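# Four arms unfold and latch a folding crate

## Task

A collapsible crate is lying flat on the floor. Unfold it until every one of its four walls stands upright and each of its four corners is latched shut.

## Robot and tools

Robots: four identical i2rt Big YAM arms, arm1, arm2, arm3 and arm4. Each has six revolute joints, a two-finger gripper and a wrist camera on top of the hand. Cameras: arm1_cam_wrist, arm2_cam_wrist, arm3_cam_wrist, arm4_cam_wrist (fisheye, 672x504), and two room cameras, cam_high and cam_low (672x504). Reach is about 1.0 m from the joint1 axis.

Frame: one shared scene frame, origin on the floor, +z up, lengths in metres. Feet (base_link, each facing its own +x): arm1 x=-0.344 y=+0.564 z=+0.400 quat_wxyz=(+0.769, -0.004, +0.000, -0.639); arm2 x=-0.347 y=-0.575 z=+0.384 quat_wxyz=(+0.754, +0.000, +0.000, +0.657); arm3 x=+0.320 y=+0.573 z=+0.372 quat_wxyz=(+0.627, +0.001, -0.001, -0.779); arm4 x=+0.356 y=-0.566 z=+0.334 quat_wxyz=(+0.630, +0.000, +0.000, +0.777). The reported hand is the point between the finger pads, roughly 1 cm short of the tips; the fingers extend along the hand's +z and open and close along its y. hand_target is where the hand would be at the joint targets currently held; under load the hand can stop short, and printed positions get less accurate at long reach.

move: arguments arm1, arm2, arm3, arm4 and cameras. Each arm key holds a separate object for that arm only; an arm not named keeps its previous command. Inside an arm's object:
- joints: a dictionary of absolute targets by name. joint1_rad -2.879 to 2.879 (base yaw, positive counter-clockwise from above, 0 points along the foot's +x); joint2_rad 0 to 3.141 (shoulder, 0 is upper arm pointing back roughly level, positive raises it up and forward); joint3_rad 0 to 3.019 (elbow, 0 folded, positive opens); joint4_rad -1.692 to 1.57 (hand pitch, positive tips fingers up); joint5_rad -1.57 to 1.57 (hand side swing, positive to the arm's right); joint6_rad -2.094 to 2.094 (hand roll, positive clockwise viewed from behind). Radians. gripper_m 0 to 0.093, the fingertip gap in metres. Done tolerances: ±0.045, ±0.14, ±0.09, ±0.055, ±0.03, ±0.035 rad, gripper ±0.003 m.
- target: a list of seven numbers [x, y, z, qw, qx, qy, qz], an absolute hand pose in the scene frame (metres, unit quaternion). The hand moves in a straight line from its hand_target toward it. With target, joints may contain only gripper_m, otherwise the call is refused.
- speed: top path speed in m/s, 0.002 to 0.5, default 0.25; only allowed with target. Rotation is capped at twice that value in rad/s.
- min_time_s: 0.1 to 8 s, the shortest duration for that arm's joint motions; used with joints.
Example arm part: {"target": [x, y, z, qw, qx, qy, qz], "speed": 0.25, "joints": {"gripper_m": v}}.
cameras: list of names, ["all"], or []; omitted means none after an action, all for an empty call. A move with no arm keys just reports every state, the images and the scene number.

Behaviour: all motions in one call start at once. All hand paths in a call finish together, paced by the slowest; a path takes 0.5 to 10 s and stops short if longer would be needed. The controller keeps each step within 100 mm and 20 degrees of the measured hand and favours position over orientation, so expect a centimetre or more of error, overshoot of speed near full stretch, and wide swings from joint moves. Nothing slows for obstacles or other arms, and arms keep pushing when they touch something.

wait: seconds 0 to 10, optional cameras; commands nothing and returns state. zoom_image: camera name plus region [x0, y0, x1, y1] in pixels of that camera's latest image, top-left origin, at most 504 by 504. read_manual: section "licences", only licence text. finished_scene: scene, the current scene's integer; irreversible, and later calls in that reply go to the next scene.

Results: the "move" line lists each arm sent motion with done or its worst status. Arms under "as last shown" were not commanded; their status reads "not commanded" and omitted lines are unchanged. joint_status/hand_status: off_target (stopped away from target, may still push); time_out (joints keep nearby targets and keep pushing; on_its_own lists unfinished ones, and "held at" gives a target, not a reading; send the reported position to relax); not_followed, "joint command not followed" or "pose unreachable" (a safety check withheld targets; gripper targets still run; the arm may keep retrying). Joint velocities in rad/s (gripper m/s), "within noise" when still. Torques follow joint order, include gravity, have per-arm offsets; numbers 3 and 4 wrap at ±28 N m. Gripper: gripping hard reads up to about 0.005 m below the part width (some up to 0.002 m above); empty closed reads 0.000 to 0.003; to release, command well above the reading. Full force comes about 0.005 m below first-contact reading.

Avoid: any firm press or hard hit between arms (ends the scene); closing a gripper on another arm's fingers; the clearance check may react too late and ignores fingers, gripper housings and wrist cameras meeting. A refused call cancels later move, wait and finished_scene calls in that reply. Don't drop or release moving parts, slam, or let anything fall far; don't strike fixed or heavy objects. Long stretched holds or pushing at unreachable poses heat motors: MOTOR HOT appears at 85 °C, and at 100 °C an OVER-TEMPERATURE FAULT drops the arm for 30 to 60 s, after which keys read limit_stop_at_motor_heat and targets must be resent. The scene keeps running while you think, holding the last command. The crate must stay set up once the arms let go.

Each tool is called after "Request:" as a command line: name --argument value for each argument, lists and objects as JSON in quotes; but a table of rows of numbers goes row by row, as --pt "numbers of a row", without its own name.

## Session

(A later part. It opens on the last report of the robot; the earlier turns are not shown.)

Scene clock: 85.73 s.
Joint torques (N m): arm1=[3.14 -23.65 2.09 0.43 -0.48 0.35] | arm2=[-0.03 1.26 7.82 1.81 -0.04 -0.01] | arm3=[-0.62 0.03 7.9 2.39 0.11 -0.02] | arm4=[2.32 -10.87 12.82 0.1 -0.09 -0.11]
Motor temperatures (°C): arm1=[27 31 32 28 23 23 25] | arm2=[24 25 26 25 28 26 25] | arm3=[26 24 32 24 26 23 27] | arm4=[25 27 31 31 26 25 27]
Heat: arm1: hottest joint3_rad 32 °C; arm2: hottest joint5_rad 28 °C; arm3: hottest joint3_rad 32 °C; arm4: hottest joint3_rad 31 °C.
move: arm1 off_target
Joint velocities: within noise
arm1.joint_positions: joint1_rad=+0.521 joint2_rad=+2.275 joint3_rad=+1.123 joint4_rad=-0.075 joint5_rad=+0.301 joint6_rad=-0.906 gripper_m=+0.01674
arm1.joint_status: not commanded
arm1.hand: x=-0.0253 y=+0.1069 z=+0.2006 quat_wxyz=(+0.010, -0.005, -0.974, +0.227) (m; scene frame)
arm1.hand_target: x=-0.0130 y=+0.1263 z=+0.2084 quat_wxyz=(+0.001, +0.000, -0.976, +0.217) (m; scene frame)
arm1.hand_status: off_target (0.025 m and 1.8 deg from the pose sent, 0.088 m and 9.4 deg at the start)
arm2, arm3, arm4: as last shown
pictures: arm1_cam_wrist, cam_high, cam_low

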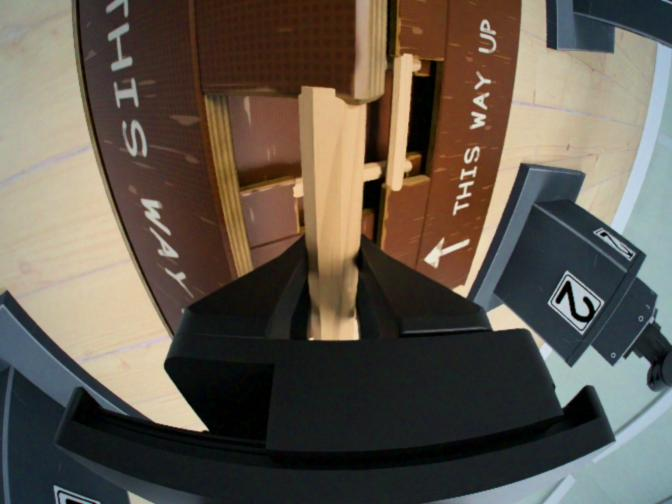

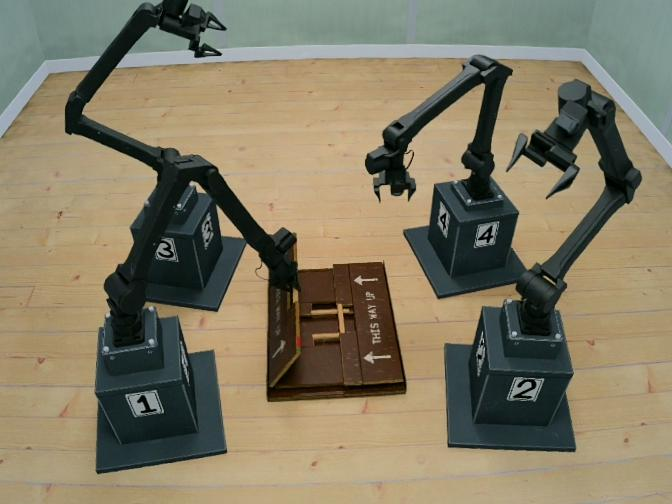

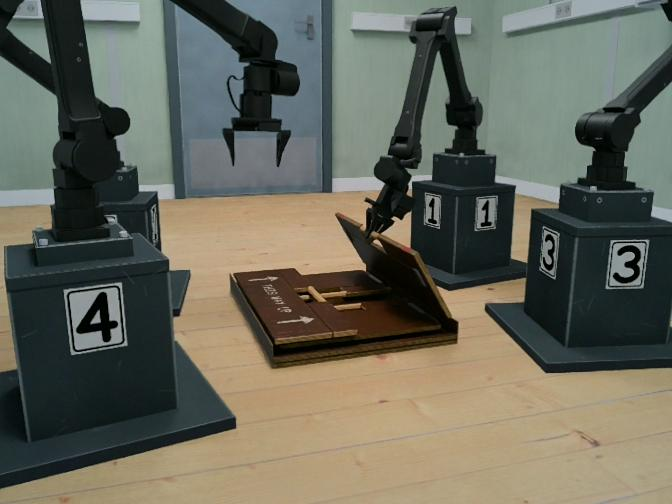

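Request:
move --arm1 '{"target": [-0.010, 0.182, 0.231, 0, 0, 0.9613, -0.2756], "speed": 0.15}'

Request:
move --arm1 '{"target": [-0.010, 0.225, 0.233, 0, 0, 0.9537, -0.3007], "speed": 0.1}' --cameras '["arm1_cam_wrist", "cam_low", "cam_high"]'

Scene clock: 88.53 s.
Joint torques (N m): arm1=[3.08 -20.89 1.83 0.92 -0.46 0.32] | arm2=[-0.09 1.2 7.8 1.81 -0.04 -0.01] | arm3=[-0.38 0.26 7.92 2.32 0.13 0.03] | arm4=[2.37 -10.87 12.82 0.1 -0.09 -0.11]
Motor temperatures (°C): arm1=[27 31 31 28 23 23 25] | arm2=[24 25 26 25 28 26 25] | arm3=[26 24 32 24 26 23 27] | arm4=[25 27 31 31 26 25 27]
Heat: arm1: hottest joint2_rad 31 °C; arm2: hottest joint5_rad 28 °C; arm3: hottest joint3_rad 32 °C; arm4: hottest joint3_rad 31 °C.
move: arm1 off_target
Joint velocities: within noise
arm1.joint_positions: joint1_rad=+0.629 joint2_rad=+2.183 joint3_rad=+0.943 joint4_rad=+0.051 joint5_rad=+0.424 joint6_rad=-0.822 gripper_m=+0.01689
arm1.joint_status: not commanded
arm1.hand: x=-0.0268 y=+0.1637 z=+0.2246 quat_wxyz=(+0.019, -0.008, -0.960, +0.280) (m; scene frame)
arm1.hand_target: x=-0.0120 y=+0.1819 z=+0.2302 quat_wxyz=(+0.003, +0.001, -0.962, +0.273) (m; scene frame)
arm1.hand_status: off_target (0.026 m and 2.4 deg from the pose sent, 0.082 m and 5.9 deg at the start)
arm2, arm3, arm4: as last shown
pictures: none

Scene clock: 89.50 s.
Joint torques (N m): arm1=[4.48 -18.84 0.91 1.55 -0.24 0.48] | arm2=[-0.03 1.26 7.82 1.83 -0.04 -0.01] | arm3=[-0.67 -0.03 7.86 2.26 0.15 0] | arm4=[2.32 -10.93 12.82 0.1 -0.09 -0.11]
Motor temperatures (°C): arm1=[27 31 31 28 23 23 25] | arm2=[24 25 26 25 28 26 25] | arm3=[26 24 32 24 26 23 27] | arm4=[25 27 31 31 26 25 27]
Heat: arm1: hottest joint2_rad 31 °C; arm2: hottest joint5_rad 28 °C; arm3: hottest joint3_rad 32 °C; arm4: hottest joint3_rad 31 °C.
move: arm1 off_target
Joint velocities: within noise
arm1.joint_positions: joint1_rad=+0.703 joint2_rad=+2.160 joint3_rad=+0.859 joint4_rad=+0.120 joint5_rad=+0.493 joint6_rad=-0.761 gripper_m=+0.01690
arm1.joint_status: not commanded
arm1.hand: x=-0.0275 y=+0.1982 z=+0.2293 quat_wxyz=(+0.020, -0.009, -0.952, +0.306) (m; scene frame)
arm1.hand_target: x=-0.0117 y=+0.2233 z=+0.2325 quat_wxyz=(+0.001, +0.000, -0.954, +0.301) (m; scene frame)
arm1.hand_status: off_target (0.032 m and 2.6 deg from the pose sent, 0.064 m and 3.4 deg at the start)
arm2, arm3, arm4: as last shown
pictures: arm1_cam_wrist, cam_high, cam_low

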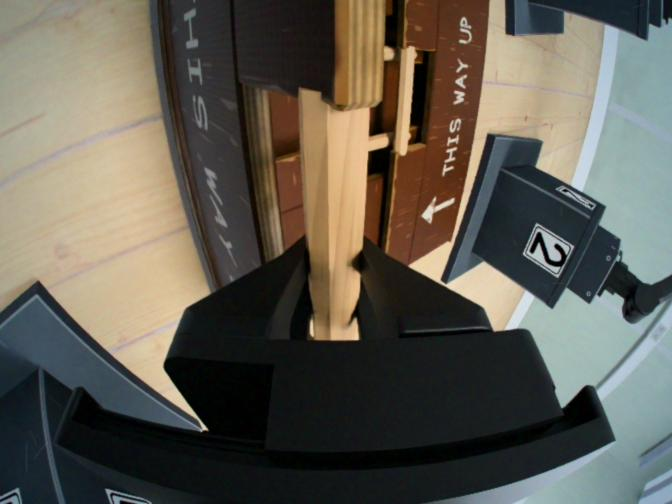

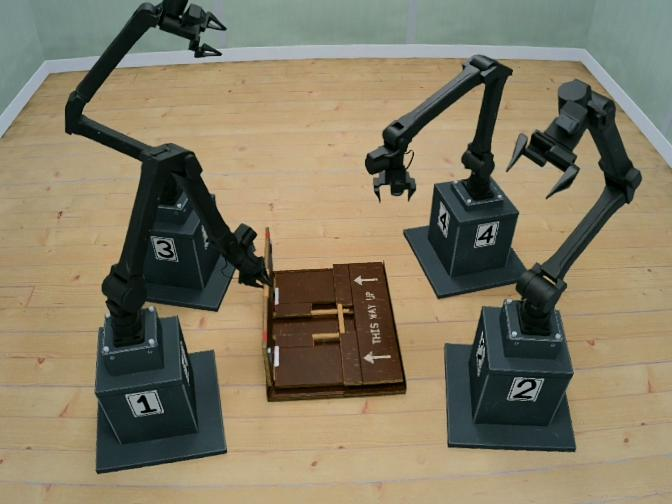

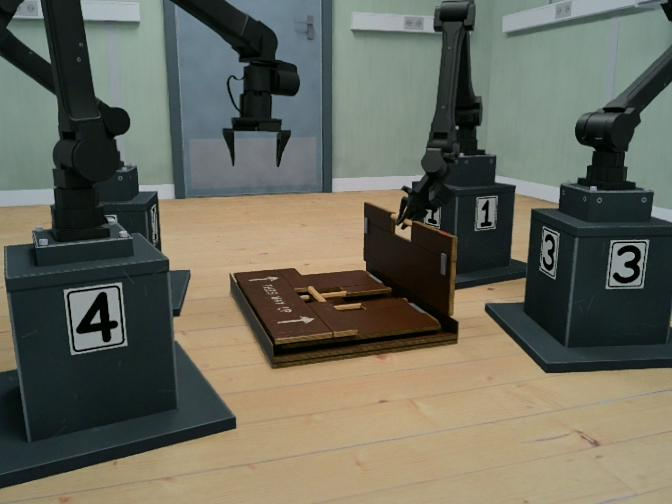

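Request:
zoom_image --camera "cam_low" --region '[330, 180, 490, 350]'

Request:
zoom_image --camera "cam_high" --region '[230, 210, 420, 410]'

Scaled by 2.965 from the camera's 672x504 image, which has a finer 960x720 frame.

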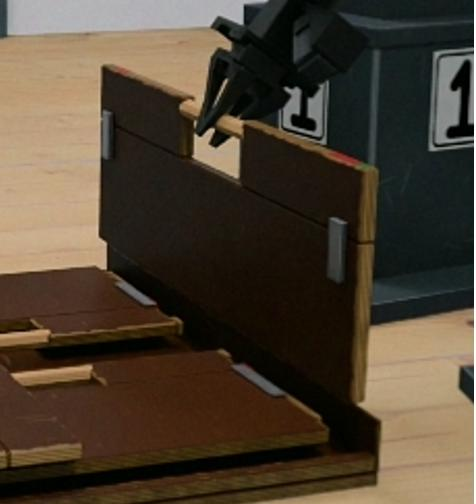

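Scaled by 2.520 from the camera's 672x504 image, which has a finer 960x720 frame.

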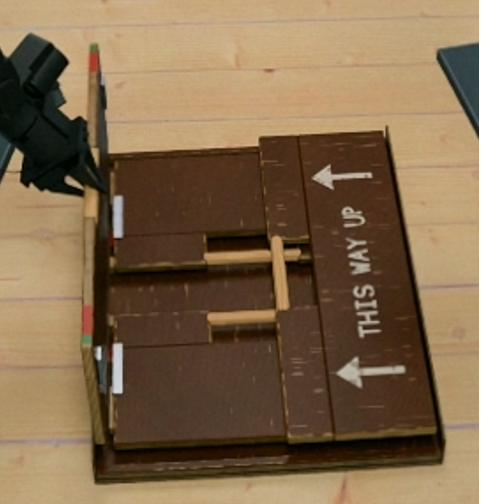

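Request:
move --arm4 '{"target": [-0.036, -0.022, 0.135, 0, 1, 0, 0], "speed": 0.3, "joints": {"gripper_m": 0.05}}' --cameras '["arm4_cam_wrist"]'

Scene clock: 95.33 s.
Joint torques (N m): arm1=[4.72 -19.96 0.96 1.61 -0.21 0.51] | arm2=[-0.15 1.26 7.8 1.84 -0.03 -0.01] | arm3=[-1.32 0.32 7.75 2.33 0.13 -0.01] | arm4=[2.73 -22.01 11.04 -0.53 -0.08 0.29]
Motor temperatures (°C): arm1=[27 31 31 28 23 23 25] | arm2=[24 25 26 25 28 26 25] | arm3=[26 24 32 24 26 23 27] | arm4=[25 27 32 31 26 25 27]
Heat: arm1: hottest joint2_rad 31 °C; arm2: hottest joint5_rad 28 °C; arm3: hottest joint3_rad 32 °C; arm4: hottest joint3_rad 32 °C.
move: arm4 off_target
Joint velocities: within noise
arm1: as last shown
arm2.joint_positions: joint1_rad=+0.742 joint2_rad=+0.634 joint3_rad=+1.438 joint4_rad=-1.211 joint5_rad=-0.133 joint6_rad=-0.320 gripper_m=+0.09396
arm2.joint_status: not commanded
arm2.hand: x=-0.5071 y=-0.3840 z=+0.9710 quat_wxyz=(-0.284, +0.802, -0.229, -0.472) (m; scene frame)
arm2.hand_target: x=-0.5054 y=-0.3866 z=+0.9838 quat_wxyz=(-0.292, +0.795, -0.226, -0.481) (m; scene frame)
arm2.hand_status: not commanded
arm3.joint_positions: joint1_rad=+0.368 joint2_rad=+0.623 joint3_rad=+1.401 joint4_rad=-1.238 joint5_rad=-0.070 joint6_rad=+0.635 gripper_m=+0.09396
arm3.joint_status: not commanded
arm3.hand: x=+0.3681 y=+0.3300 z=+0.9365 quat_wxyz=(-0.499, -0.717, -0.455, +0.173) (m; scene frame)
arm3.hand_target: x=+0.3677 y=+0.3328 z=+0.9460 quat_wxyz=(-0.508, -0.712, -0.452, +0.176) (m; scene frame)
arm3.hand_status: not commanded
arm4.joint_positions: joint1_rad=+0.416 joint2_rad=+2.513 joint3_rad=+1.814 joint4_rad=-0.874 joint5_rad=+0.000 joint6_rad=-0.969 gripper_m=+0.05007
arm4.joint_status: all done
arm4.hand: x=-0.0291 y=-0.0304 z=+0.1389 quat_wxyz=(+0.001, +1.000, +0.011, +0.001) (m; scene frame)
arm4.hand_target: x=-0.0359 y=-0.0257 z=+0.1326 quat_wxyz=(-0.001, +1.000, +0.004, +0.001) (m; scene frame)
arm4.hand_status: off_target (0.012 m and 1.2 deg from the pose sent, 0.413 m and 4.0 deg at the start)
pictures: arm4_cam_wrist

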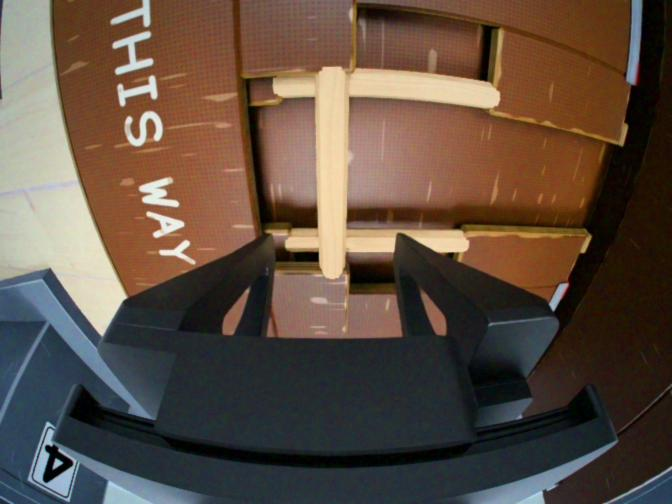

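Request:
move --arm4 '{"target": [-0.030, -0.025, 0.036, 0, 1, 0, 0], "speed": 0.15}' --cameras '["arm4_cam_wrist"]'

Scene clock: 98.20 s.
Joint torques (N m): arm1=[4.72 -19.49 0.81 1.46 -0.22 0.51] | arm2=[-0.09 1.32 7.82 1.81 -0.04 -0.01] | arm3=[-1.03 -0.15 7.91 2.35 0.1 0.01] | arm4=[1.85 -22.59 9.91 0.17 -0.19 0.28]
Motor temperatures (°C): arm1=[27 31 31 28 23 23 25] | arm2=[24 25 26 25 28 26 25] | arm3=[26 24 32 24 26 23 27] | arm4=[25 27 32 31 26 25 27]
Heat: arm1: hottest joint2_rad 31 °C; arm2: hottest joint5_rad 28 °C; arm3: hottest joint3_rad 32 °C; arm4: hottest joint3_rad 32 °C.
move: arm4 off_target
Joint velocities: within noise
arm1, arm2, arm3: as last shown
arm4.joint_positions: joint1_rad=+0.410 joint2_rad=+2.700 joint3_rad=+1.894 joint4_rad=-0.784 joint5_rad=+0.000 joint6_rad=-0.969 gripper_m=+0.05007
arm4.joint_status: not commanded
arm4.hand: x=-0.0218 y=-0.0338 z=+0.0416 quat_wxyz=(+0.008, +1.000, +0.008, +0.006) (m; scene frame)
arm4.hand_target: x=-0.0257 y=-0.0241 z=+0.0359 quat_wxyz=(+0.000, +1.000, -0.003, +0.000) (m; scene frame)
arm4.hand_status: off_target (0.013 m and 1.4 deg from the pose sent, 0.103 m and 1.2 deg at the start)
pictures: arm4_cam_wrist

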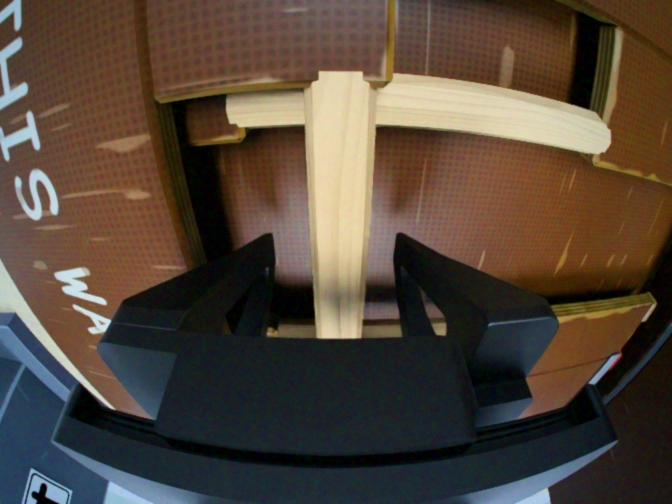

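Request:
move --arm4 '{"joints": {"gripper_m": 0.010}}'

Request:
move --arm4 '{"target": [-0.028, -0.036, 0.110, -0.0698, 0.9976, 0, 0], "speed": 0.15}' --cameras '["arm4_cam_wrist"]'

Scene clock: 101.07 s.
Joint torques (N m): arm1=[4.66 -19.6 0.95 1.51 -0.24 0.46] | arm2=[-0.15 1.2 7.82 1.83 -0.04 -0.01] | arm3=[-0.38 0.09 7.87 2.44 0.11 0.03] | arm4=[1.55 -22.59 9.85 -0.01 -0.2 0.28]
Motor temperatures (°C): arm1=[27 31 31 28 23 23 25] | arm2=[24 25 26 25 27 26 25] | arm3=[26 24 32 24 26 23 27] | arm4=[25 27 32 31 26 25 27]
Heat: arm1: hottest joint2_rad 31 °C; arm2: hottest joint5_rad 27 °C; arm3: hottest joint3_rad 32 °C; arm4: hottest joint3_rad 32 °C.
move: arm4 off_target
Joint velocities: within noise
arm1, arm2, arm3: as last shown
arm4.joint_positions: joint1_rad=+0.409 joint2_rad=+2.700 joint3_rad=+1.896 joint4_rad=-0.781 joint5_rad=+0.000 joint6_rad=-0.975 gripper_m=+0.01626
arm4.joint_status: gripper_m off_target (ended at +0.01629, target +0.01000)
arm4.hand: x=-0.0218 y=-0.0319 z=+0.0420 quat_wxyz=(+0.006, +1.000, +0.010, +0.004) (m; scene frame)
arm4.hand_target: x=-0.0255 y=-0.0239 z=+0.0360 quat_wxyz=(+0.001, +1.000, +0.000, +0.000) (m; scene frame)
arm4.hand_status: not commanded
pictures: none

Scene clock: 102.30 s.
Joint torques (N m): arm1=[4.66 -20.07 0.95 1.42 -0.22 0.47] | arm2=[-0.09 1.26 7.82 1.83 -0.04 -0.02] | arm3=[-0.44 0.15 7.82 2.32 0.13 -0.02] | arm4=[2.37 -27.34 5.59 -0.75 -0.36 0.39]
Motor temperatures (°C): arm1=[27 31 31 28 23 23 25] | arm2=[24 25 26 25 27 26 25] | arm3=[26 24 32 24 26 23 27] | arm4=[25 27 32 31 26 25 27]
Heat: arm1: hottest joint2_rad 31 °C; arm2: hottest joint5_rad 27 °C; arm3: hottest joint3_rad 32 °C; arm4: hottest joint3_rad 32 °C.
move: arm4 off_target
Joint velocities: within noise
arm1, arm2, arm3: as last shown
arm4.joint_positions: joint1_rad=+0.435 joint2_rad=+2.555 joint3_rad=+1.704 joint4_rad=-0.611 joint5_rad=+0.094 joint6_rad=-0.952 gripper_m=+0.01627
arm4.joint_status: not commanded
arm4.hand: x=-0.0222 y=-0.0328 z=+0.0852 quat_wxyz=(-0.072, +0.997, +0.009, +0.006) (m; scene frame)
arm4.hand_target: x=-0.0296 y=-0.0338 z=+0.1089 quat_wxyz=(-0.073, +0.997, +0.000, -0.002) (m; scene frame)
arm4.hand_status: off_target (0.026 m and 1.2 deg from the pose sent, 0.068 m and 8.8 deg at the start)
pictures: arm4_cam_wrist

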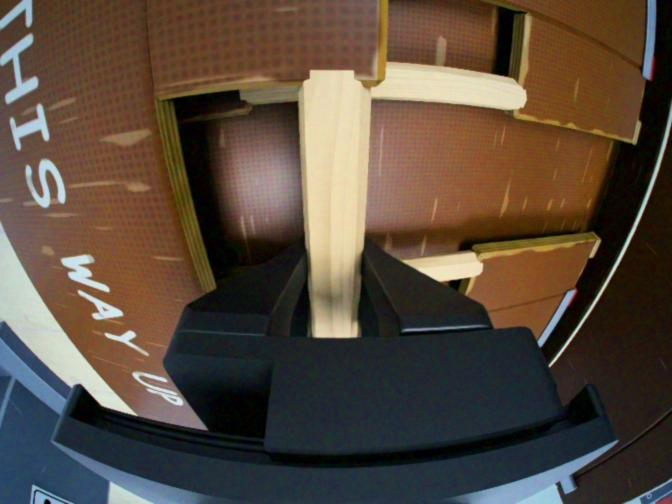

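Request:
move --arm4 '{"target": [-0.030, -0.074, 0.170, -0.1305, 0.9914, 0, 0], "speed": 0.18}'

Request:
move --arm4 '{"target": [-0.031, -0.128, 0.210, -0.2164, 0.9763, 0, 0], "speed": 0.18}'

Request:
move --arm4 '{"target": [-0.033, -0.182, 0.232, -0.2756, 0.9613, 0, 0], "speed": 0.18}'

Request:
move --arm4 '{"target": [-0.035, -0.225, 0.233, -0.3007, 0.9537, 0, 0], "speed": 0.12}' --cameras '["all"]'

Scene clock: 105.13 s.
Joint torques (N m): arm1=[4.42 -19.84 0.76 1.31 -0.2 0.48] | arm2=[-0.09 1.26 7.8 1.83 -0.04 -0.01] | arm3=[-0.56 0.15 7.75 2.35 0.12 -0.01] | arm4=[3.19 -24.41 5.39 -0.39 -0.41 0.51]
Motor temperatures (°C): arm1=[27 31 31 28 23 23 25] | arm2=[24 25 26 25 27 26 25] | arm3=[26 24 32 24 26 23 27] | arm4=[25 28 32 31 26 25 27]
Heat: arm1: hottest joint2_rad 31 °C; arm2: hottest joint5_rad 27 °C; arm3: hottest joint3_rad 32 °C; arm4: hottest joint3_rad 32 °C.
move: arm4 off_target
Joint velocities: within noise
arm1, arm2, arm3: as last shown
arm4.joint_positions: joint1_rad=+0.485 joint2_rad=+2.343 joint3_rad=+1.471 joint4_rad=-0.497 joint5_rad=+0.181 joint6_rad=-0.912 gripper_m=+0.01576
arm4.joint_status: not commanded
arm4.hand: x=-0.0216 y=-0.0617 z=+0.1561 quat_wxyz=(-0.135, +0.991, +0.008, +0.008) (m; scene frame)
arm4.hand_target: x=-0.0303 y=-0.0725 z=+0.1699 quat_wxyz=(-0.131, +0.991, +0.000, +0.000) (m; scene frame)
arm4.hand_status: off_target (0.020 m and 1.3 deg from the pose sent, 0.095 m and 6.9 deg at the start)
pictures: none

Scene clock: 106.33 s.
Joint torques (N m): arm1=[4.48 -19.72 0.99 1.48 -0.19 0.47] | arm2=[-0.09 1.26 7.8 1.83 -0.04 -0.01] | arm3=[-0.62 -0.03 7.9 2.41 0.11 0.01] | arm4=[4.13 -21.77 4.68 -0.14 -0.65 0.62]
Motor temperatures (°C): arm1=[27 31 31 28 23 23 26] | arm2=[24 25 26 25 27 26 25] | arm3=[26 24 32 24 26 23 27] | arm4=[25 28 32 31 26 25 27]
Heat: arm1: hottest joint2_rad 31 °C; arm2: hottest joint5_rad 27 °C; arm3: hottest joint3_rad 32 °C; arm4: hottest joint3_rad 32 °C.
move: arm4 off_target
Joint velocities: within noise
arm1, arm2, arm3: as last shown
arm4.joint_positions: joint1_rad=+0.576 joint2_rad=+2.173 joint3_rad=+1.228 joint4_rad=-0.305 joint5_rad=+0.335 joint6_rad=-0.849 gripper_m=+0.01579
arm4.joint_status: not commanded
arm4.hand: x=-0.0206 y=-0.1066 z=+0.2030 quat_wxyz=(-0.228, +0.974, +0.003, +0.012) (m; scene frame)
arm4.hand_target: x=-0.0309 y=-0.1262 z=+0.2108 quat_wxyz=(-0.218, +0.976, -0.001, +0.001) (m; scene frame)
arm4.hand_status: off_target (0.025 m and 2.0 deg from the pose sent, 0.086 m and 9.6 deg at the start)
pictures: none

Scene clock: 107.40 s.
Joint torques (N m): arm1=[4.89 -20.19 0.79 1.48 -0.22 0.45] | arm2=[-0.09 1.26 7.8 1.83 -0.03 -0.01] | arm3=[-0.32 -0.15 7.79 2.33 0.11 0.02] | arm4=[4.54 -19.08 4.68 0.35 -0.63 0.57]
Motor temperatures (°C): arm1=[27 31 30 28 23 23 26] | arm2=[24 25 26 25 27 26 25] | arm3=[26 24 32 24 26 23 27] | arm4=[25 28 32 31 26 25 27]
Heat: arm1: hottest joint2_rad 31 °C; arm2: hottest joint5_rad 27 °C; arm3: hottest joint3_rad 32 °C; arm4: hottest joint3_rad 32 °C.
move: arm4 off_target
Joint velocities: within noise
arm1, arm2, arm3: as last shown
arm4.joint_positions: joint1_rad=+0.682 joint2_rad=+2.067 joint3_rad=+1.060 joint4_rad=-0.212 joint5_rad=+0.461 joint6_rad=-0.765 gripper_m=+0.01593
arm4.joint_status: not commanded
arm4.hand: x=-0.0183 y=-0.1624 z=+0.2269 quat_wxyz=(-0.281, +0.959, +0.000, +0.021) (m; scene frame)
arm4.hand_target: x=-0.0304 y=-0.1823 z=+0.2307 quat_wxyz=(-0.273, +0.962, +0.001, +0.005) (m; scene frame)
arm4.hand_status: off_target (0.025 m and 2.5 deg from the pose sent, 0.082 m and 5.9 deg at the start)
pictures: none

Scene clock: 108.40 s.
Joint torques (N m): arm1=[4.66 -20.13 0.9 1.37 -0.22 0.52] | arm2=[-0.09 1.26 7.82 1.81 -0.04 -0.01] | arm3=[-0.32 0.26 7.86 2.32 0.11 0] | arm4=[5.3 -17.32 4.71 0.79 -0.6 0.65]
Motor temperatures (°C): arm1=[27 31 30 28 23 23 26] | arm2=[24 25 26 25 27 26 25] | arm3=[26 24 32 24 26 23 27] | arm4=[25 28 31 31 26 25 27]
Heat: arm1: hottest joint2_rad 31 °C; arm2: hottest joint5_rad 27 °C; arm3: hottest joint3_rad 32 °C; arm4: hottest joint3_rad 31 °C.
move: arm4 off_target
Joint velocities: within noise
arm1.joint_positions: joint1_rad=+0.703 joint2_rad=+2.160 joint3_rad=+0.859 joint4_rad=+0.121 joint5_rad=+0.493 joint6_rad=-0.761 gripper_m=+0.01690
arm1.joint_status: not commanded
arm1.hand: x=-0.0273 y=+0.1980 z=+0.2294 quat_wxyz=(+0.020, -0.010, -0.952, +0.307) (m; scene frame)
arm1.hand_target: x=-0.0113 y=+0.2231 z=+0.2327 quat_wxyz=(+0.001, +0.000, -0.954, +0.301) (m; scene frame)
arm1.hand_status: not commanded
arm2, arm3: as last shown
arm4.joint_positions: joint1_rad=+0.763 joint2_rad=+2.027 joint3_rad=+0.972 joint4_rad=-0.164 joint5_rad=+0.533 joint6_rad=-0.694 gripper_m=+0.01592
arm4.joint_status: not commanded
arm4.hand: x=-0.0191 y=-0.2019 z=+0.2326 quat_wxyz=(-0.309, +0.951, -0.002, +0.022) (m; scene frame)
arm4.hand_target: x=-0.0352 y=-0.2235 z=+0.2339 quat_wxyz=(-0.302, +0.953, +0.001, +0.000) (m; scene frame)
arm4.hand_status: off_target (0.028 m and 2.6 deg from the pose sent, 0.065 m and 3.3 deg at the start)
pictures: arm1_cam_wrist, arm2_cam_wrist, arm3_cam_wrist, arm4_cam_wrist, cam_high, cam_low

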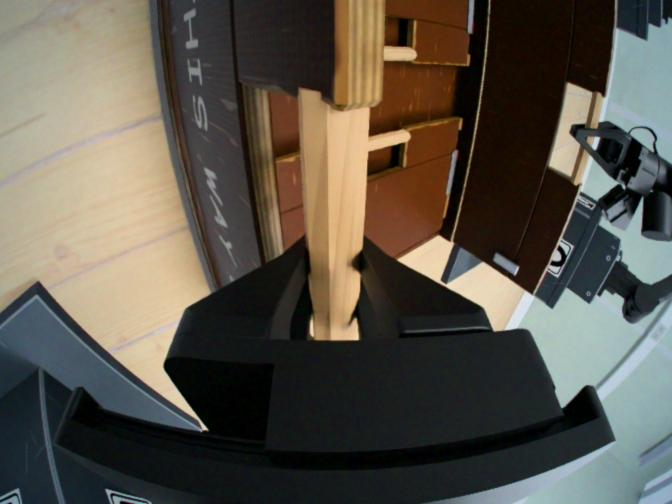

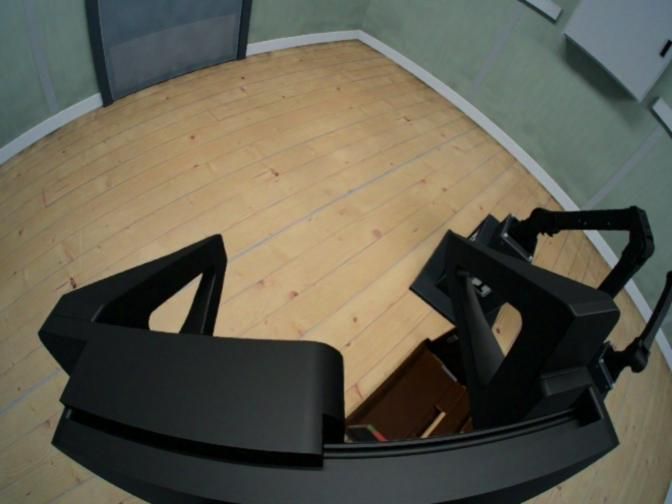

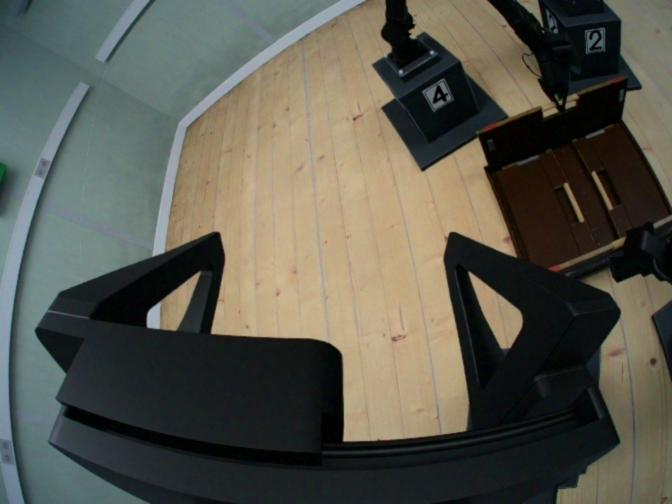

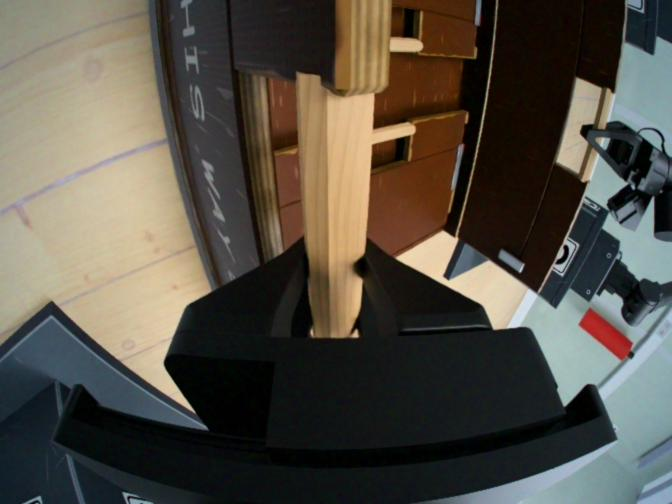

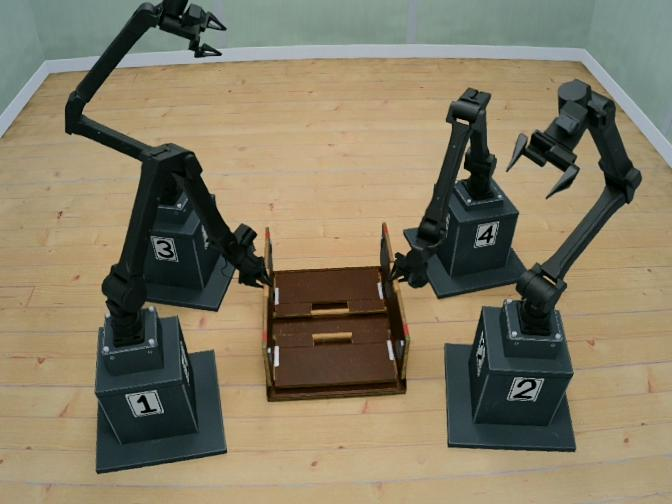

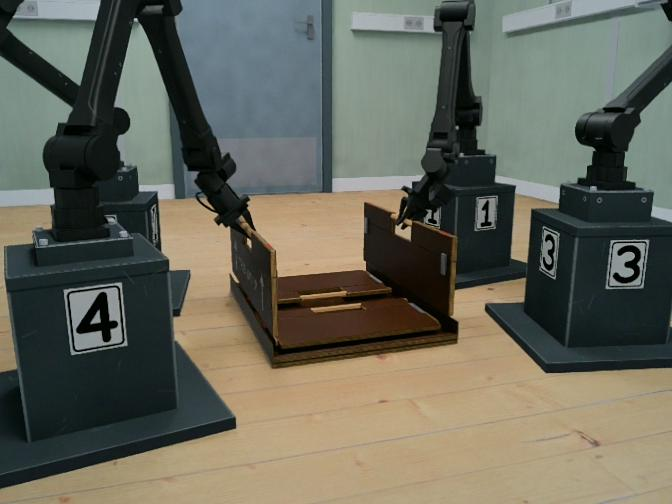

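Request:
move --arm2 '{"target": [-0.09, 0.01, 0.27, 0, 0.7071, -0.7071, 0], "speed": 0.35, "joints": {"gripper_m": 0.05}}' --arm3 '{"target": [0.17, 0.12, 0.45, 0, 0.7071, 0.7071, 0], "speed": 0.35, "joints": {"gripper_m": 0.05}}' --cameras '["arm2_cam_wrist", "arm3_cam_wrist", "cam_high"]'

Scene clock: 125.33 s.
Joint torques (N m): arm1=[4.89 -20.13 0.99 1.43 -0.21 0.49] | arm2=[-0.26 -23.3 8.29 -0.1 0.09 0.07] | arm3=[-1.2 -12.1 9.8 0.62 0.2 0] | arm4=[5.3 -17.32 4.74 0.79 -0.6 0.64]
Motor temperatures (°C): arm1=[27 31 30 28 23 23 26] | arm2=[24 25 26 25 27 26 25] | arm3=[26 24 32 24 26 23 27] | arm4=[25 28 30 30 27 25 28]
Heat: arm1: hottest joint2_rad 31 °C; arm2: hottest joint5_rad 27 °C; arm3: hottest joint3_rad 32 °C; arm4: hottest joint3_rad 30 °C.
move: arm2 off_target; arm3 off_target
Joint velocities: within noise
arm1, arm4: as last shown
arm2.joint_positions: joint1_rad=-0.275 joint2_rad=+2.323 joint3_rad=+1.645 joint4_rad=-0.938 joint5_rad=-0.007 joint6_rad=-0.424 gripper_m=+0.05013
arm2.joint_status: all done
arm2.hand: x=-0.1009 y=-0.0096 z=+0.2578 quat_wxyz=(+0.022, +0.712, -0.702, +0.005) (m; scene frame)
arm2.hand_target: x=-0.0918 y=+0.0035 z=+0.2685 quat_wxyz=(+0.009, +0.707, -0.707, +0.001) (m; scene frame)
arm2.hand_status: off_target (0.026 m and 2.7 deg from the pose sent, 0.906 m and 86.3 deg at the start)
arm3.joint_positions: joint1_rad=-0.100 joint2_rad=+1.674 joint3_rad=+1.180 joint4_rad=-1.118 joint5_rad=+0.003 joint6_rad=-0.303 gripper_m=+0.05012
arm3.joint_status: all done
arm3.hand: x=+0.1783 y=+0.1415 z=+0.4425 quat_wxyz=(+0.010, -0.711, -0.703, -0.018) (m; scene frame)
arm3.hand_target: x=+0.1683 y=+0.1237 z=+0.4480 quat_wxyz=(+0.004, -0.710, -0.704, -0.004) (m; scene frame)
arm3.hand_status: off_target (0.024 m and 2.5 deg from the pose sent, 0.566 m and 68.1 deg at the start)
pictures: arm2_cam_wrist, arm3_cam_wrist, cam_high

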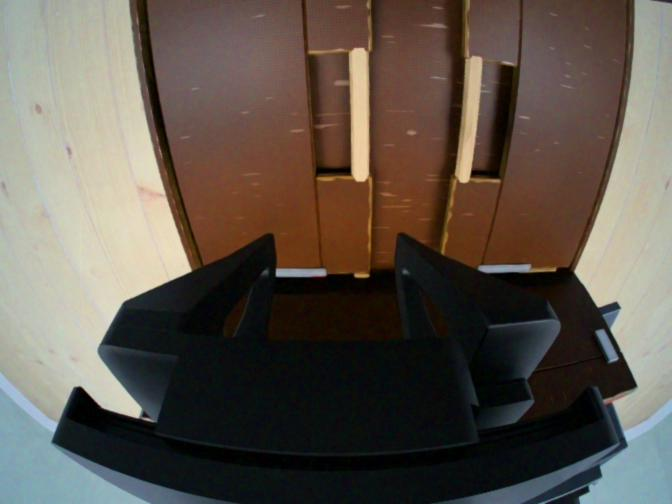

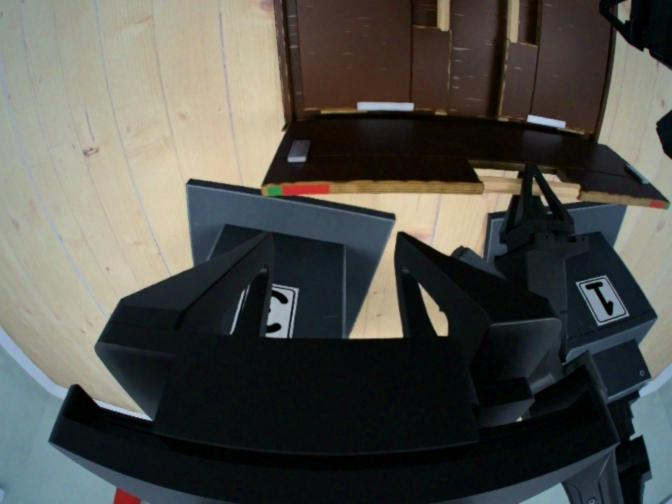

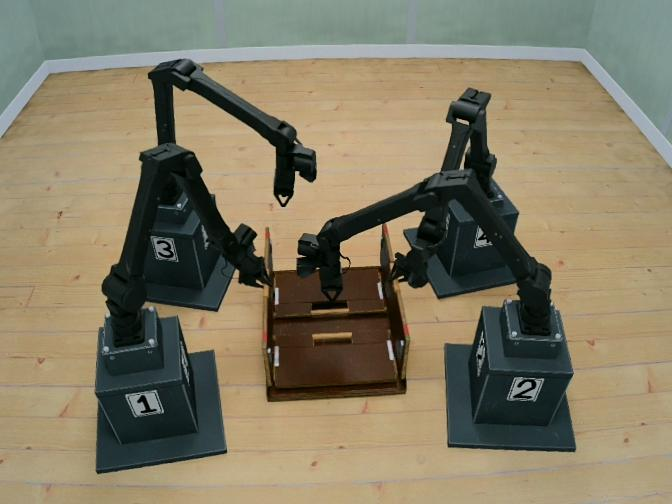

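Request:
move --arm2 '{"target": [-0.069, 0.016, 0.10, 0, 0.7071, -0.7071, 0], "speed": 0.25}' --cameras '["arm2_cam_wrist"]'

Scene clock: 131.07 s.
Joint torques (N m): arm1=[4.66 -19.66 0.84 1.33 -0.27 0.5] | arm2=[-0.44 -25 7.2 0.55 0.07 -0.13] | arm3=[-1.14 -12.98 9.81 0.44 0.23 -0.02] | arm4=[5.3 -17.32 4.72 0.8 -0.6 0.65]
Motor temperatures (°C): arm1=[27 31 30 28 23 23 26] | arm2=[24 26 26 25 27 26 25] | arm3=[26 24 33 24 26 23 27] | arm4=[25 28 30 30 27 25 28]
Heat: arm1: hottest joint2_rad 31 °C; arm2: hottest joint5_rad 27 °C; arm3: hottest joint3_rad 33 °C; arm4: hottest joint3_rad 30 °C.
move: arm2 off_target
Joint velocities: within noise
arm1, arm3, arm4: as last shown
arm2.joint_positions: joint1_rad=-0.298 joint2_rad=+2.673 joint3_rad=+1.818 joint4_rad=-0.762 joint5_rad=-0.004 joint6_rad=-0.429 gripper_m=+0.05013
arm2.joint_status: not commanded
arm2.hand: x=-0.0817 y=-0.0033 z=+0.0897 quat_wxyz=(+0.021, +0.705, -0.709, +0.006) (m; scene frame)
arm2.hand_target: x=-0.0695 y=+0.0140 z=+0.1000 quat_wxyz=(+0.000, +0.707, -0.708, +0.000) (m; scene frame)
arm2.hand_status: off_target (0.025 m and 2.6 deg from the pose sent, 0.163 m and 2.7 deg at the start)
pictures: arm2_cam_wrist

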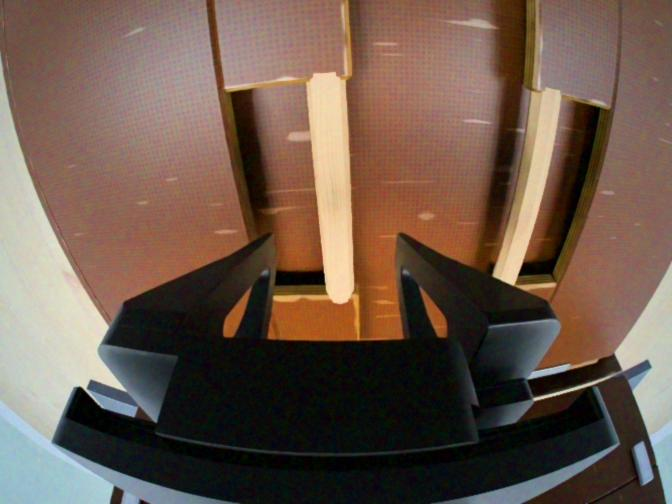

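Request:
move --arm2 '{"target": [-0.070, 0.018, 0.031, 0, 0.7071, -0.7071, 0], "speed": 0.12}' --cameras '["arm2_cam_wrist"]'

Scene clock: 136.07 s.
Joint torques (N m): arm1=[4.66 -19.9 1.11 1.44 -0.19 0.46] | arm2=[-0.09 -25.17 6.97 0.53 0.05 -0.11] | arm3=[-1.38 -12.28 9.69 0.54 0.22 -0.04] | arm4=[5.3 -17.38 4.72 0.79 -0.6 0.65]
Motor temperatures (°C): arm1=[27 31 30 28 23 23 26] | arm2=[24 27 27 25 27 26 25] | arm3=[26 24 33 24 26 23 27] | arm4=[25 29 30 30 27 25 28]
Heat: arm1: hottest joint2_rad 31 °C; arm2: hottest joint2_rad 27 °C; arm3: hottest joint3_rad 33 °C; arm4: hottest joint3_rad 30 °C.
move: arm2 off_target
Joint velocities: within noise
arm1, arm3, arm4: as last shown
arm2.joint_positions: joint1_rad=-0.292 joint2_rad=+2.826 joint3_rad=+1.938 joint4_rad=-0.723 joint5_rad=-0.002 joint6_rad=-0.432 gripper_m=+0.05013
arm2.joint_status: not commanded
arm2.hand: x=-0.0833 y=+0.0017 z=+0.0238 quat_wxyz=(+0.019, +0.708, -0.706, +0.006) (m; scene frame)
arm2.hand_target: x=-0.0739 y=+0.0187 z=+0.0316 quat_wxyz=(+0.000, +0.710, -0.704, +0.000) (m; scene frame)
arm2.hand_status: off_target (0.022 m and 2.3 deg from the pose sent, 0.064 m and 2.6 deg at the start)
pictures: arm2_cam_wrist

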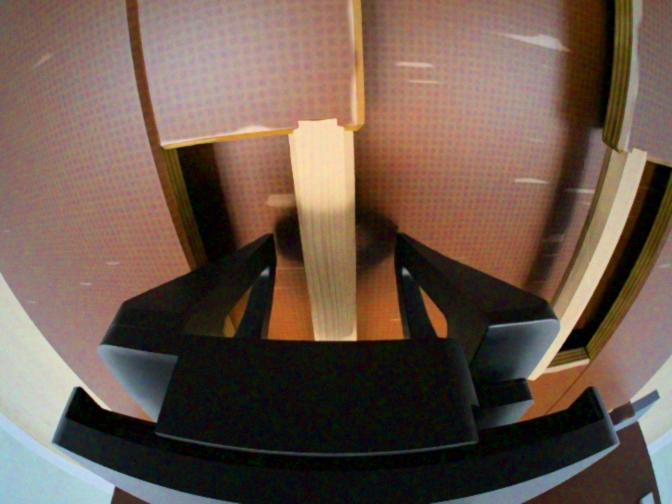

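Request:
move --arm2 '{"joints": {"gripper_m": 0.010}}' --cameras '["arm2_cam_wrist"]'

Scene clock: 137.83 s.
Joint torques (N m): arm1=[4.6 -19.84 0.98 1.44 -0.21 0.47] | arm2=[-0.26 -25.29 6.97 0.51 -0.05 0.14] | arm3=[-0.91 -12.4 9.68 0.53 0.21 -0.05] | arm4=[5.3 -17.32 4.72 0.8 -0.6 0.65]
Motor temperatures (°C): arm1=[27 31 29 28 23 23 26] | arm2=[24 27 27 25 27 26 25] | arm3=[26 25 34 24 26 23 27] | arm4=[25 29 30 30 27 25 28]
Heat: arm1: hottest joint2_rad 31 °C; arm2: hottest joint2_rad 27 °C; arm3: hottest joint3_rad 34 °C; arm4: hottest joint3_rad 30 °C.
move: arm2 off_target
Joint velocities: within noise
arm1, arm3, arm4: as last shown
arm2.joint_positions: joint1_rad=-0.289 joint2_rad=+2.826 joint3_rad=+1.938 joint4_rad=-0.723 joint5_rad=-0.001 joint6_rad=-0.460 gripper_m=+0.01768
arm2.joint_status: gripper_m off_target (ended at +0.01772, target +0.01000)
arm2.hand: x=-0.0848 y=+0.0024 z=+0.0238 quat_wxyz=(+0.019, +0.719, -0.695, +0.007) (m; scene frame)
arm2.hand_target: x=-0.0759 y=+0.0196 z=+0.0316 quat_wxyz=(+0.000, +0.713, -0.701, +0.000) (m; scene frame)
arm2.hand_status: not commanded
pictures: arm2_cam_wrist

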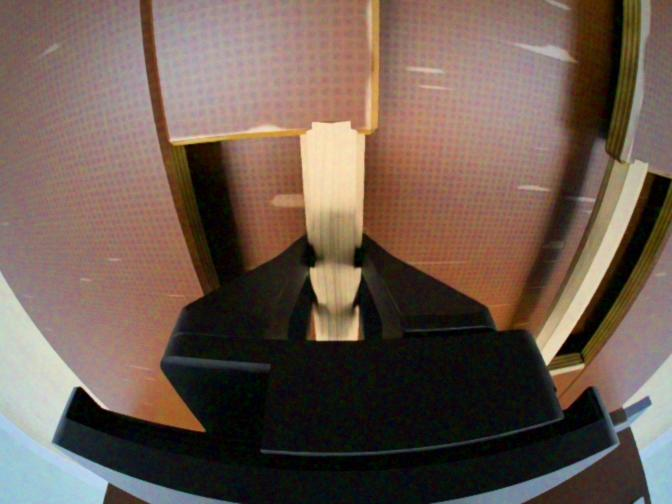

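Request:
move --arm2 '{"target": [-0.086, 0.016, 0.098, -0.0493, 0.7054, -0.7054, 0.0493], "speed": 0.12}' --cameras '["arm2_cam_wrist", "cam_high"]'

Scene clock: 142.73 s.
Joint torques (N m): arm1=[4.37 -19.96 0.96 1.39 -0.22 0.5] | arm2=[0.32 -29.57 3.78 -0.2 -0.17 0.44] | arm3=[-1.38 -12.04 9.76 0.51 0.21 -0.05] | arm4=[5.3 -17.32 4.71 0.79 -0.6 0.64]
Motor temperatures (°C): arm1=[27 31 29 28 23 23 26] | arm2=[24 27 26 25 27 26 25] | arm3=[26 25 34 24 26 23 27] | arm4=[25 29 30 30 27 25 28]
Heat: arm1: hottest joint2_rad 31 °C; arm2: hottest joint2_rad 27 °C; arm3: hottest joint3_rad 34 °C; arm4: hottest joint3_rad 30 °C.
move: arm2 off_target
Joint velocities: within noise
arm1, arm3, arm4: as last shown
arm2.joint_positions: joint1_rad=-0.249 joint2_rad=+2.708 joint3_rad=+1.788 joint4_rad=-0.627 joint5_rad=+0.136 joint6_rad=-0.424 gripper_m=+0.01769
arm2.joint_status: not commanded
arm2.hand: x=-0.0871 y=+0.0010 z=+0.0622 quat_wxyz=(-0.037, +0.719, -0.692, +0.059) (m; scene frame)
arm2.hand_target: x=-0.0848 y=+0.0174 z=+0.0957 quat_wxyz=(-0.052, +0.705, -0.705, +0.049) (m; scene frame)
arm2.hand_status: off_target (0.039 m and 2.8 deg from the pose sent, 0.075 m and 9.4 deg at the start)
pictures: arm2_cam_wrist, cam_high

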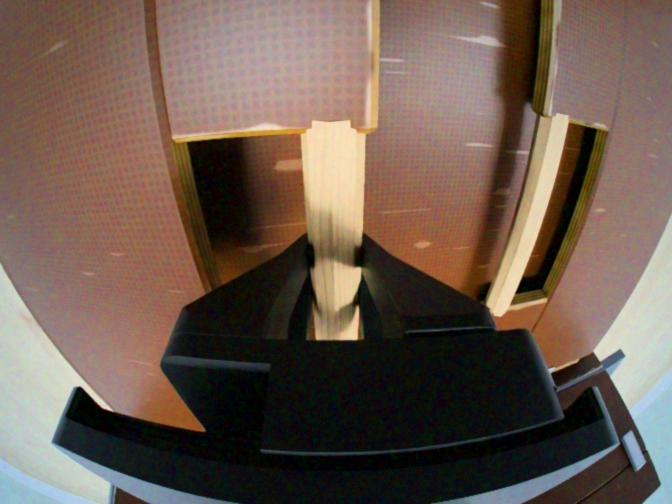

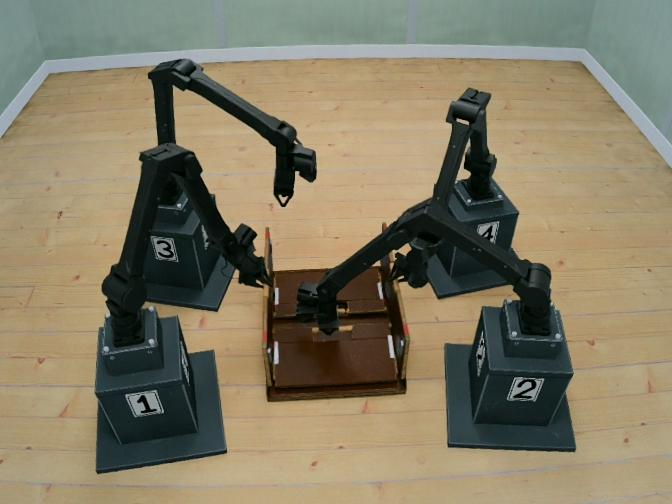

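Request:
move --arm2 '{"target": [-0.124, 0.014, 0.172, -0.0923, 0.7010, -0.7010, 0.0923], "speed": 0.15}'

Request:
move --arm2 '{"target": [-0.183, 0.012, 0.213, -0.1530, 0.6903, -0.6903, 0.1530], "speed": 0.15}' --cameras '["arm2_cam_wrist", "cam_high", "cam_low"]'

Scene clock: 145.80 s.
Joint torques (N m): arm1=[5.13 -19.96 0.98 1.51 -0.24 0.46] | arm2=[0.67 -28.4 4.23 -0.46 -0.09 0.61] | arm3=[-1.61 -12.04 9.78 0.51 0.24 -0.05] | arm4=[5.3 -17.38 4.72 0.79 -0.6 0.65]
Motor temperatures (°C): arm1=[27 31 29 28 23 23 26] | arm2=[24 28 26 25 27 26 25] | arm3=[26 25 34 24 26 23 27] | arm4=[25 29 29 30 27 25 28]
Heat: arm1: hottest joint2_rad 31 °C; arm2: hottest joint2_rad 28 °C; arm3: hottest joint3_rad 34 °C; arm4: hottest joint4_rad 30 °C.
move: arm2 off_target
Joint velocities: within noise
arm1, arm3, arm4: as last shown
arm2.joint_positions: joint1_rad=-0.175 joint2_rad=+2.518 joint3_rad=+1.617 joint4_rad=-0.617 joint5_rad=+0.255 joint6_rad=-0.357 gripper_m=+0.01717
arm2.joint_status: not commanded
arm2.hand: x=-0.1145 y=+0.0007 z=+0.1397 quat_wxyz=(-0.080, +0.714, -0.687, +0.103) (m; scene frame)
arm2.hand_target: x=-0.1172 y=+0.0129 z=+0.1714 quat_wxyz=(-0.093, +0.698, -0.704, +0.092) (m; scene frame)
arm2.hand_status: off_target (0.036 m and 2.9 deg from the pose sent, 0.117 m and 7.8 deg at the start)
pictures: none

Scene clock: 147.03 s.
Joint torques (N m): arm1=[4.72 -20.13 1.02 1.47 -0.21 0.45] | arm2=[3.31 -26.34 4.42 -0.36 -0.71 0.81] | arm3=[-0.91 -12.34 9.73 0.57 0.22 -0.04] | arm4=[5.3 -17.38 4.72 0.79 -0.6 0.65]
Motor temperatures (°C): arm1=[27 31 29 28 23 23 26] | arm2=[24 28 26 25 27 26 25] | arm3=[26 25 34 24 26 23 27] | arm4=[25 29 29 30 27 25 28]
Heat: arm1: hottest joint2_rad 31 °C; arm2: hottest joint2_rad 28 °C; arm3: hottest joint3_rad 34 °C; arm4: hottest joint4_rad 30 °C.
move: arm2 off_target
Joint velocities: within noise
arm1, arm3, arm4: as last shown
arm2.joint_positions: joint1_rad=-0.054 joint2_rad=+2.406 joint3_rad=+1.512 joint4_rad=-0.622 joint5_rad=+0.455 joint6_rad=-0.240 gripper_m=+0.01698
arm2.joint_status: not commanded
arm2.hand: x=-0.1576 y=-0.0005 z=+0.1910 quat_wxyz=(-0.144, +0.701, -0.676, +0.175) (m; scene frame)
arm2.hand_target: x=-0.1821 y=+0.0124 z=+0.2123 quat_wxyz=(-0.153, +0.691, -0.689, +0.154) (m; scene frame)
arm2.hand_status: off_target (0.036 m and 3.5 deg from the pose sent, 0.101 m and 10.5 deg at the start)
pictures: arm2_cam_wrist, cam_high, cam_low

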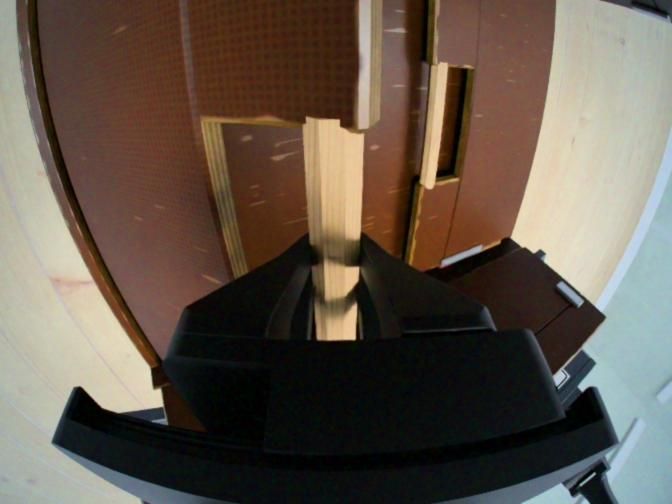

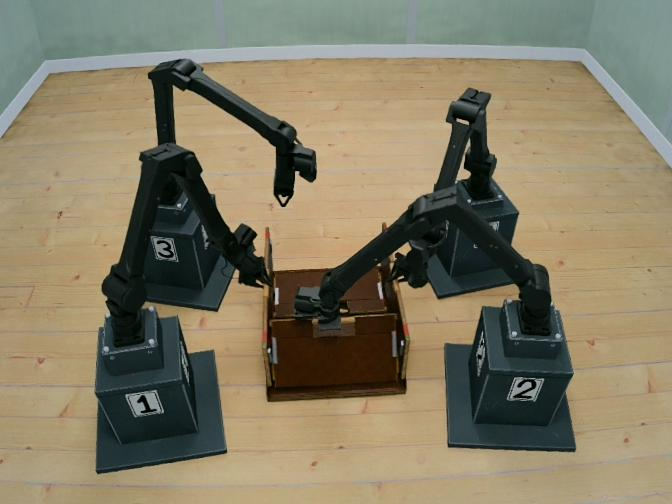

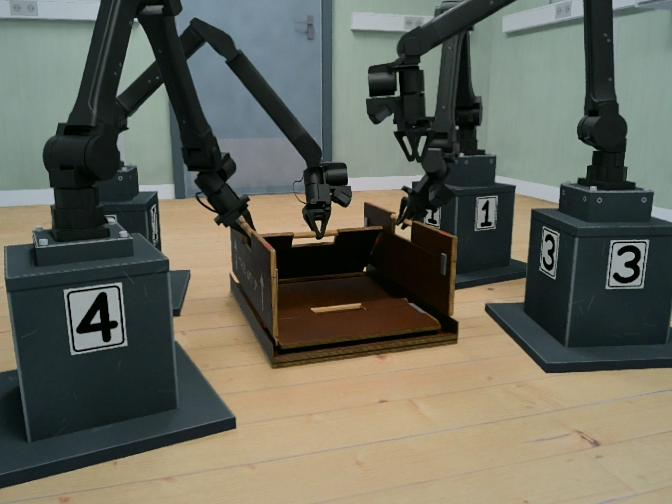

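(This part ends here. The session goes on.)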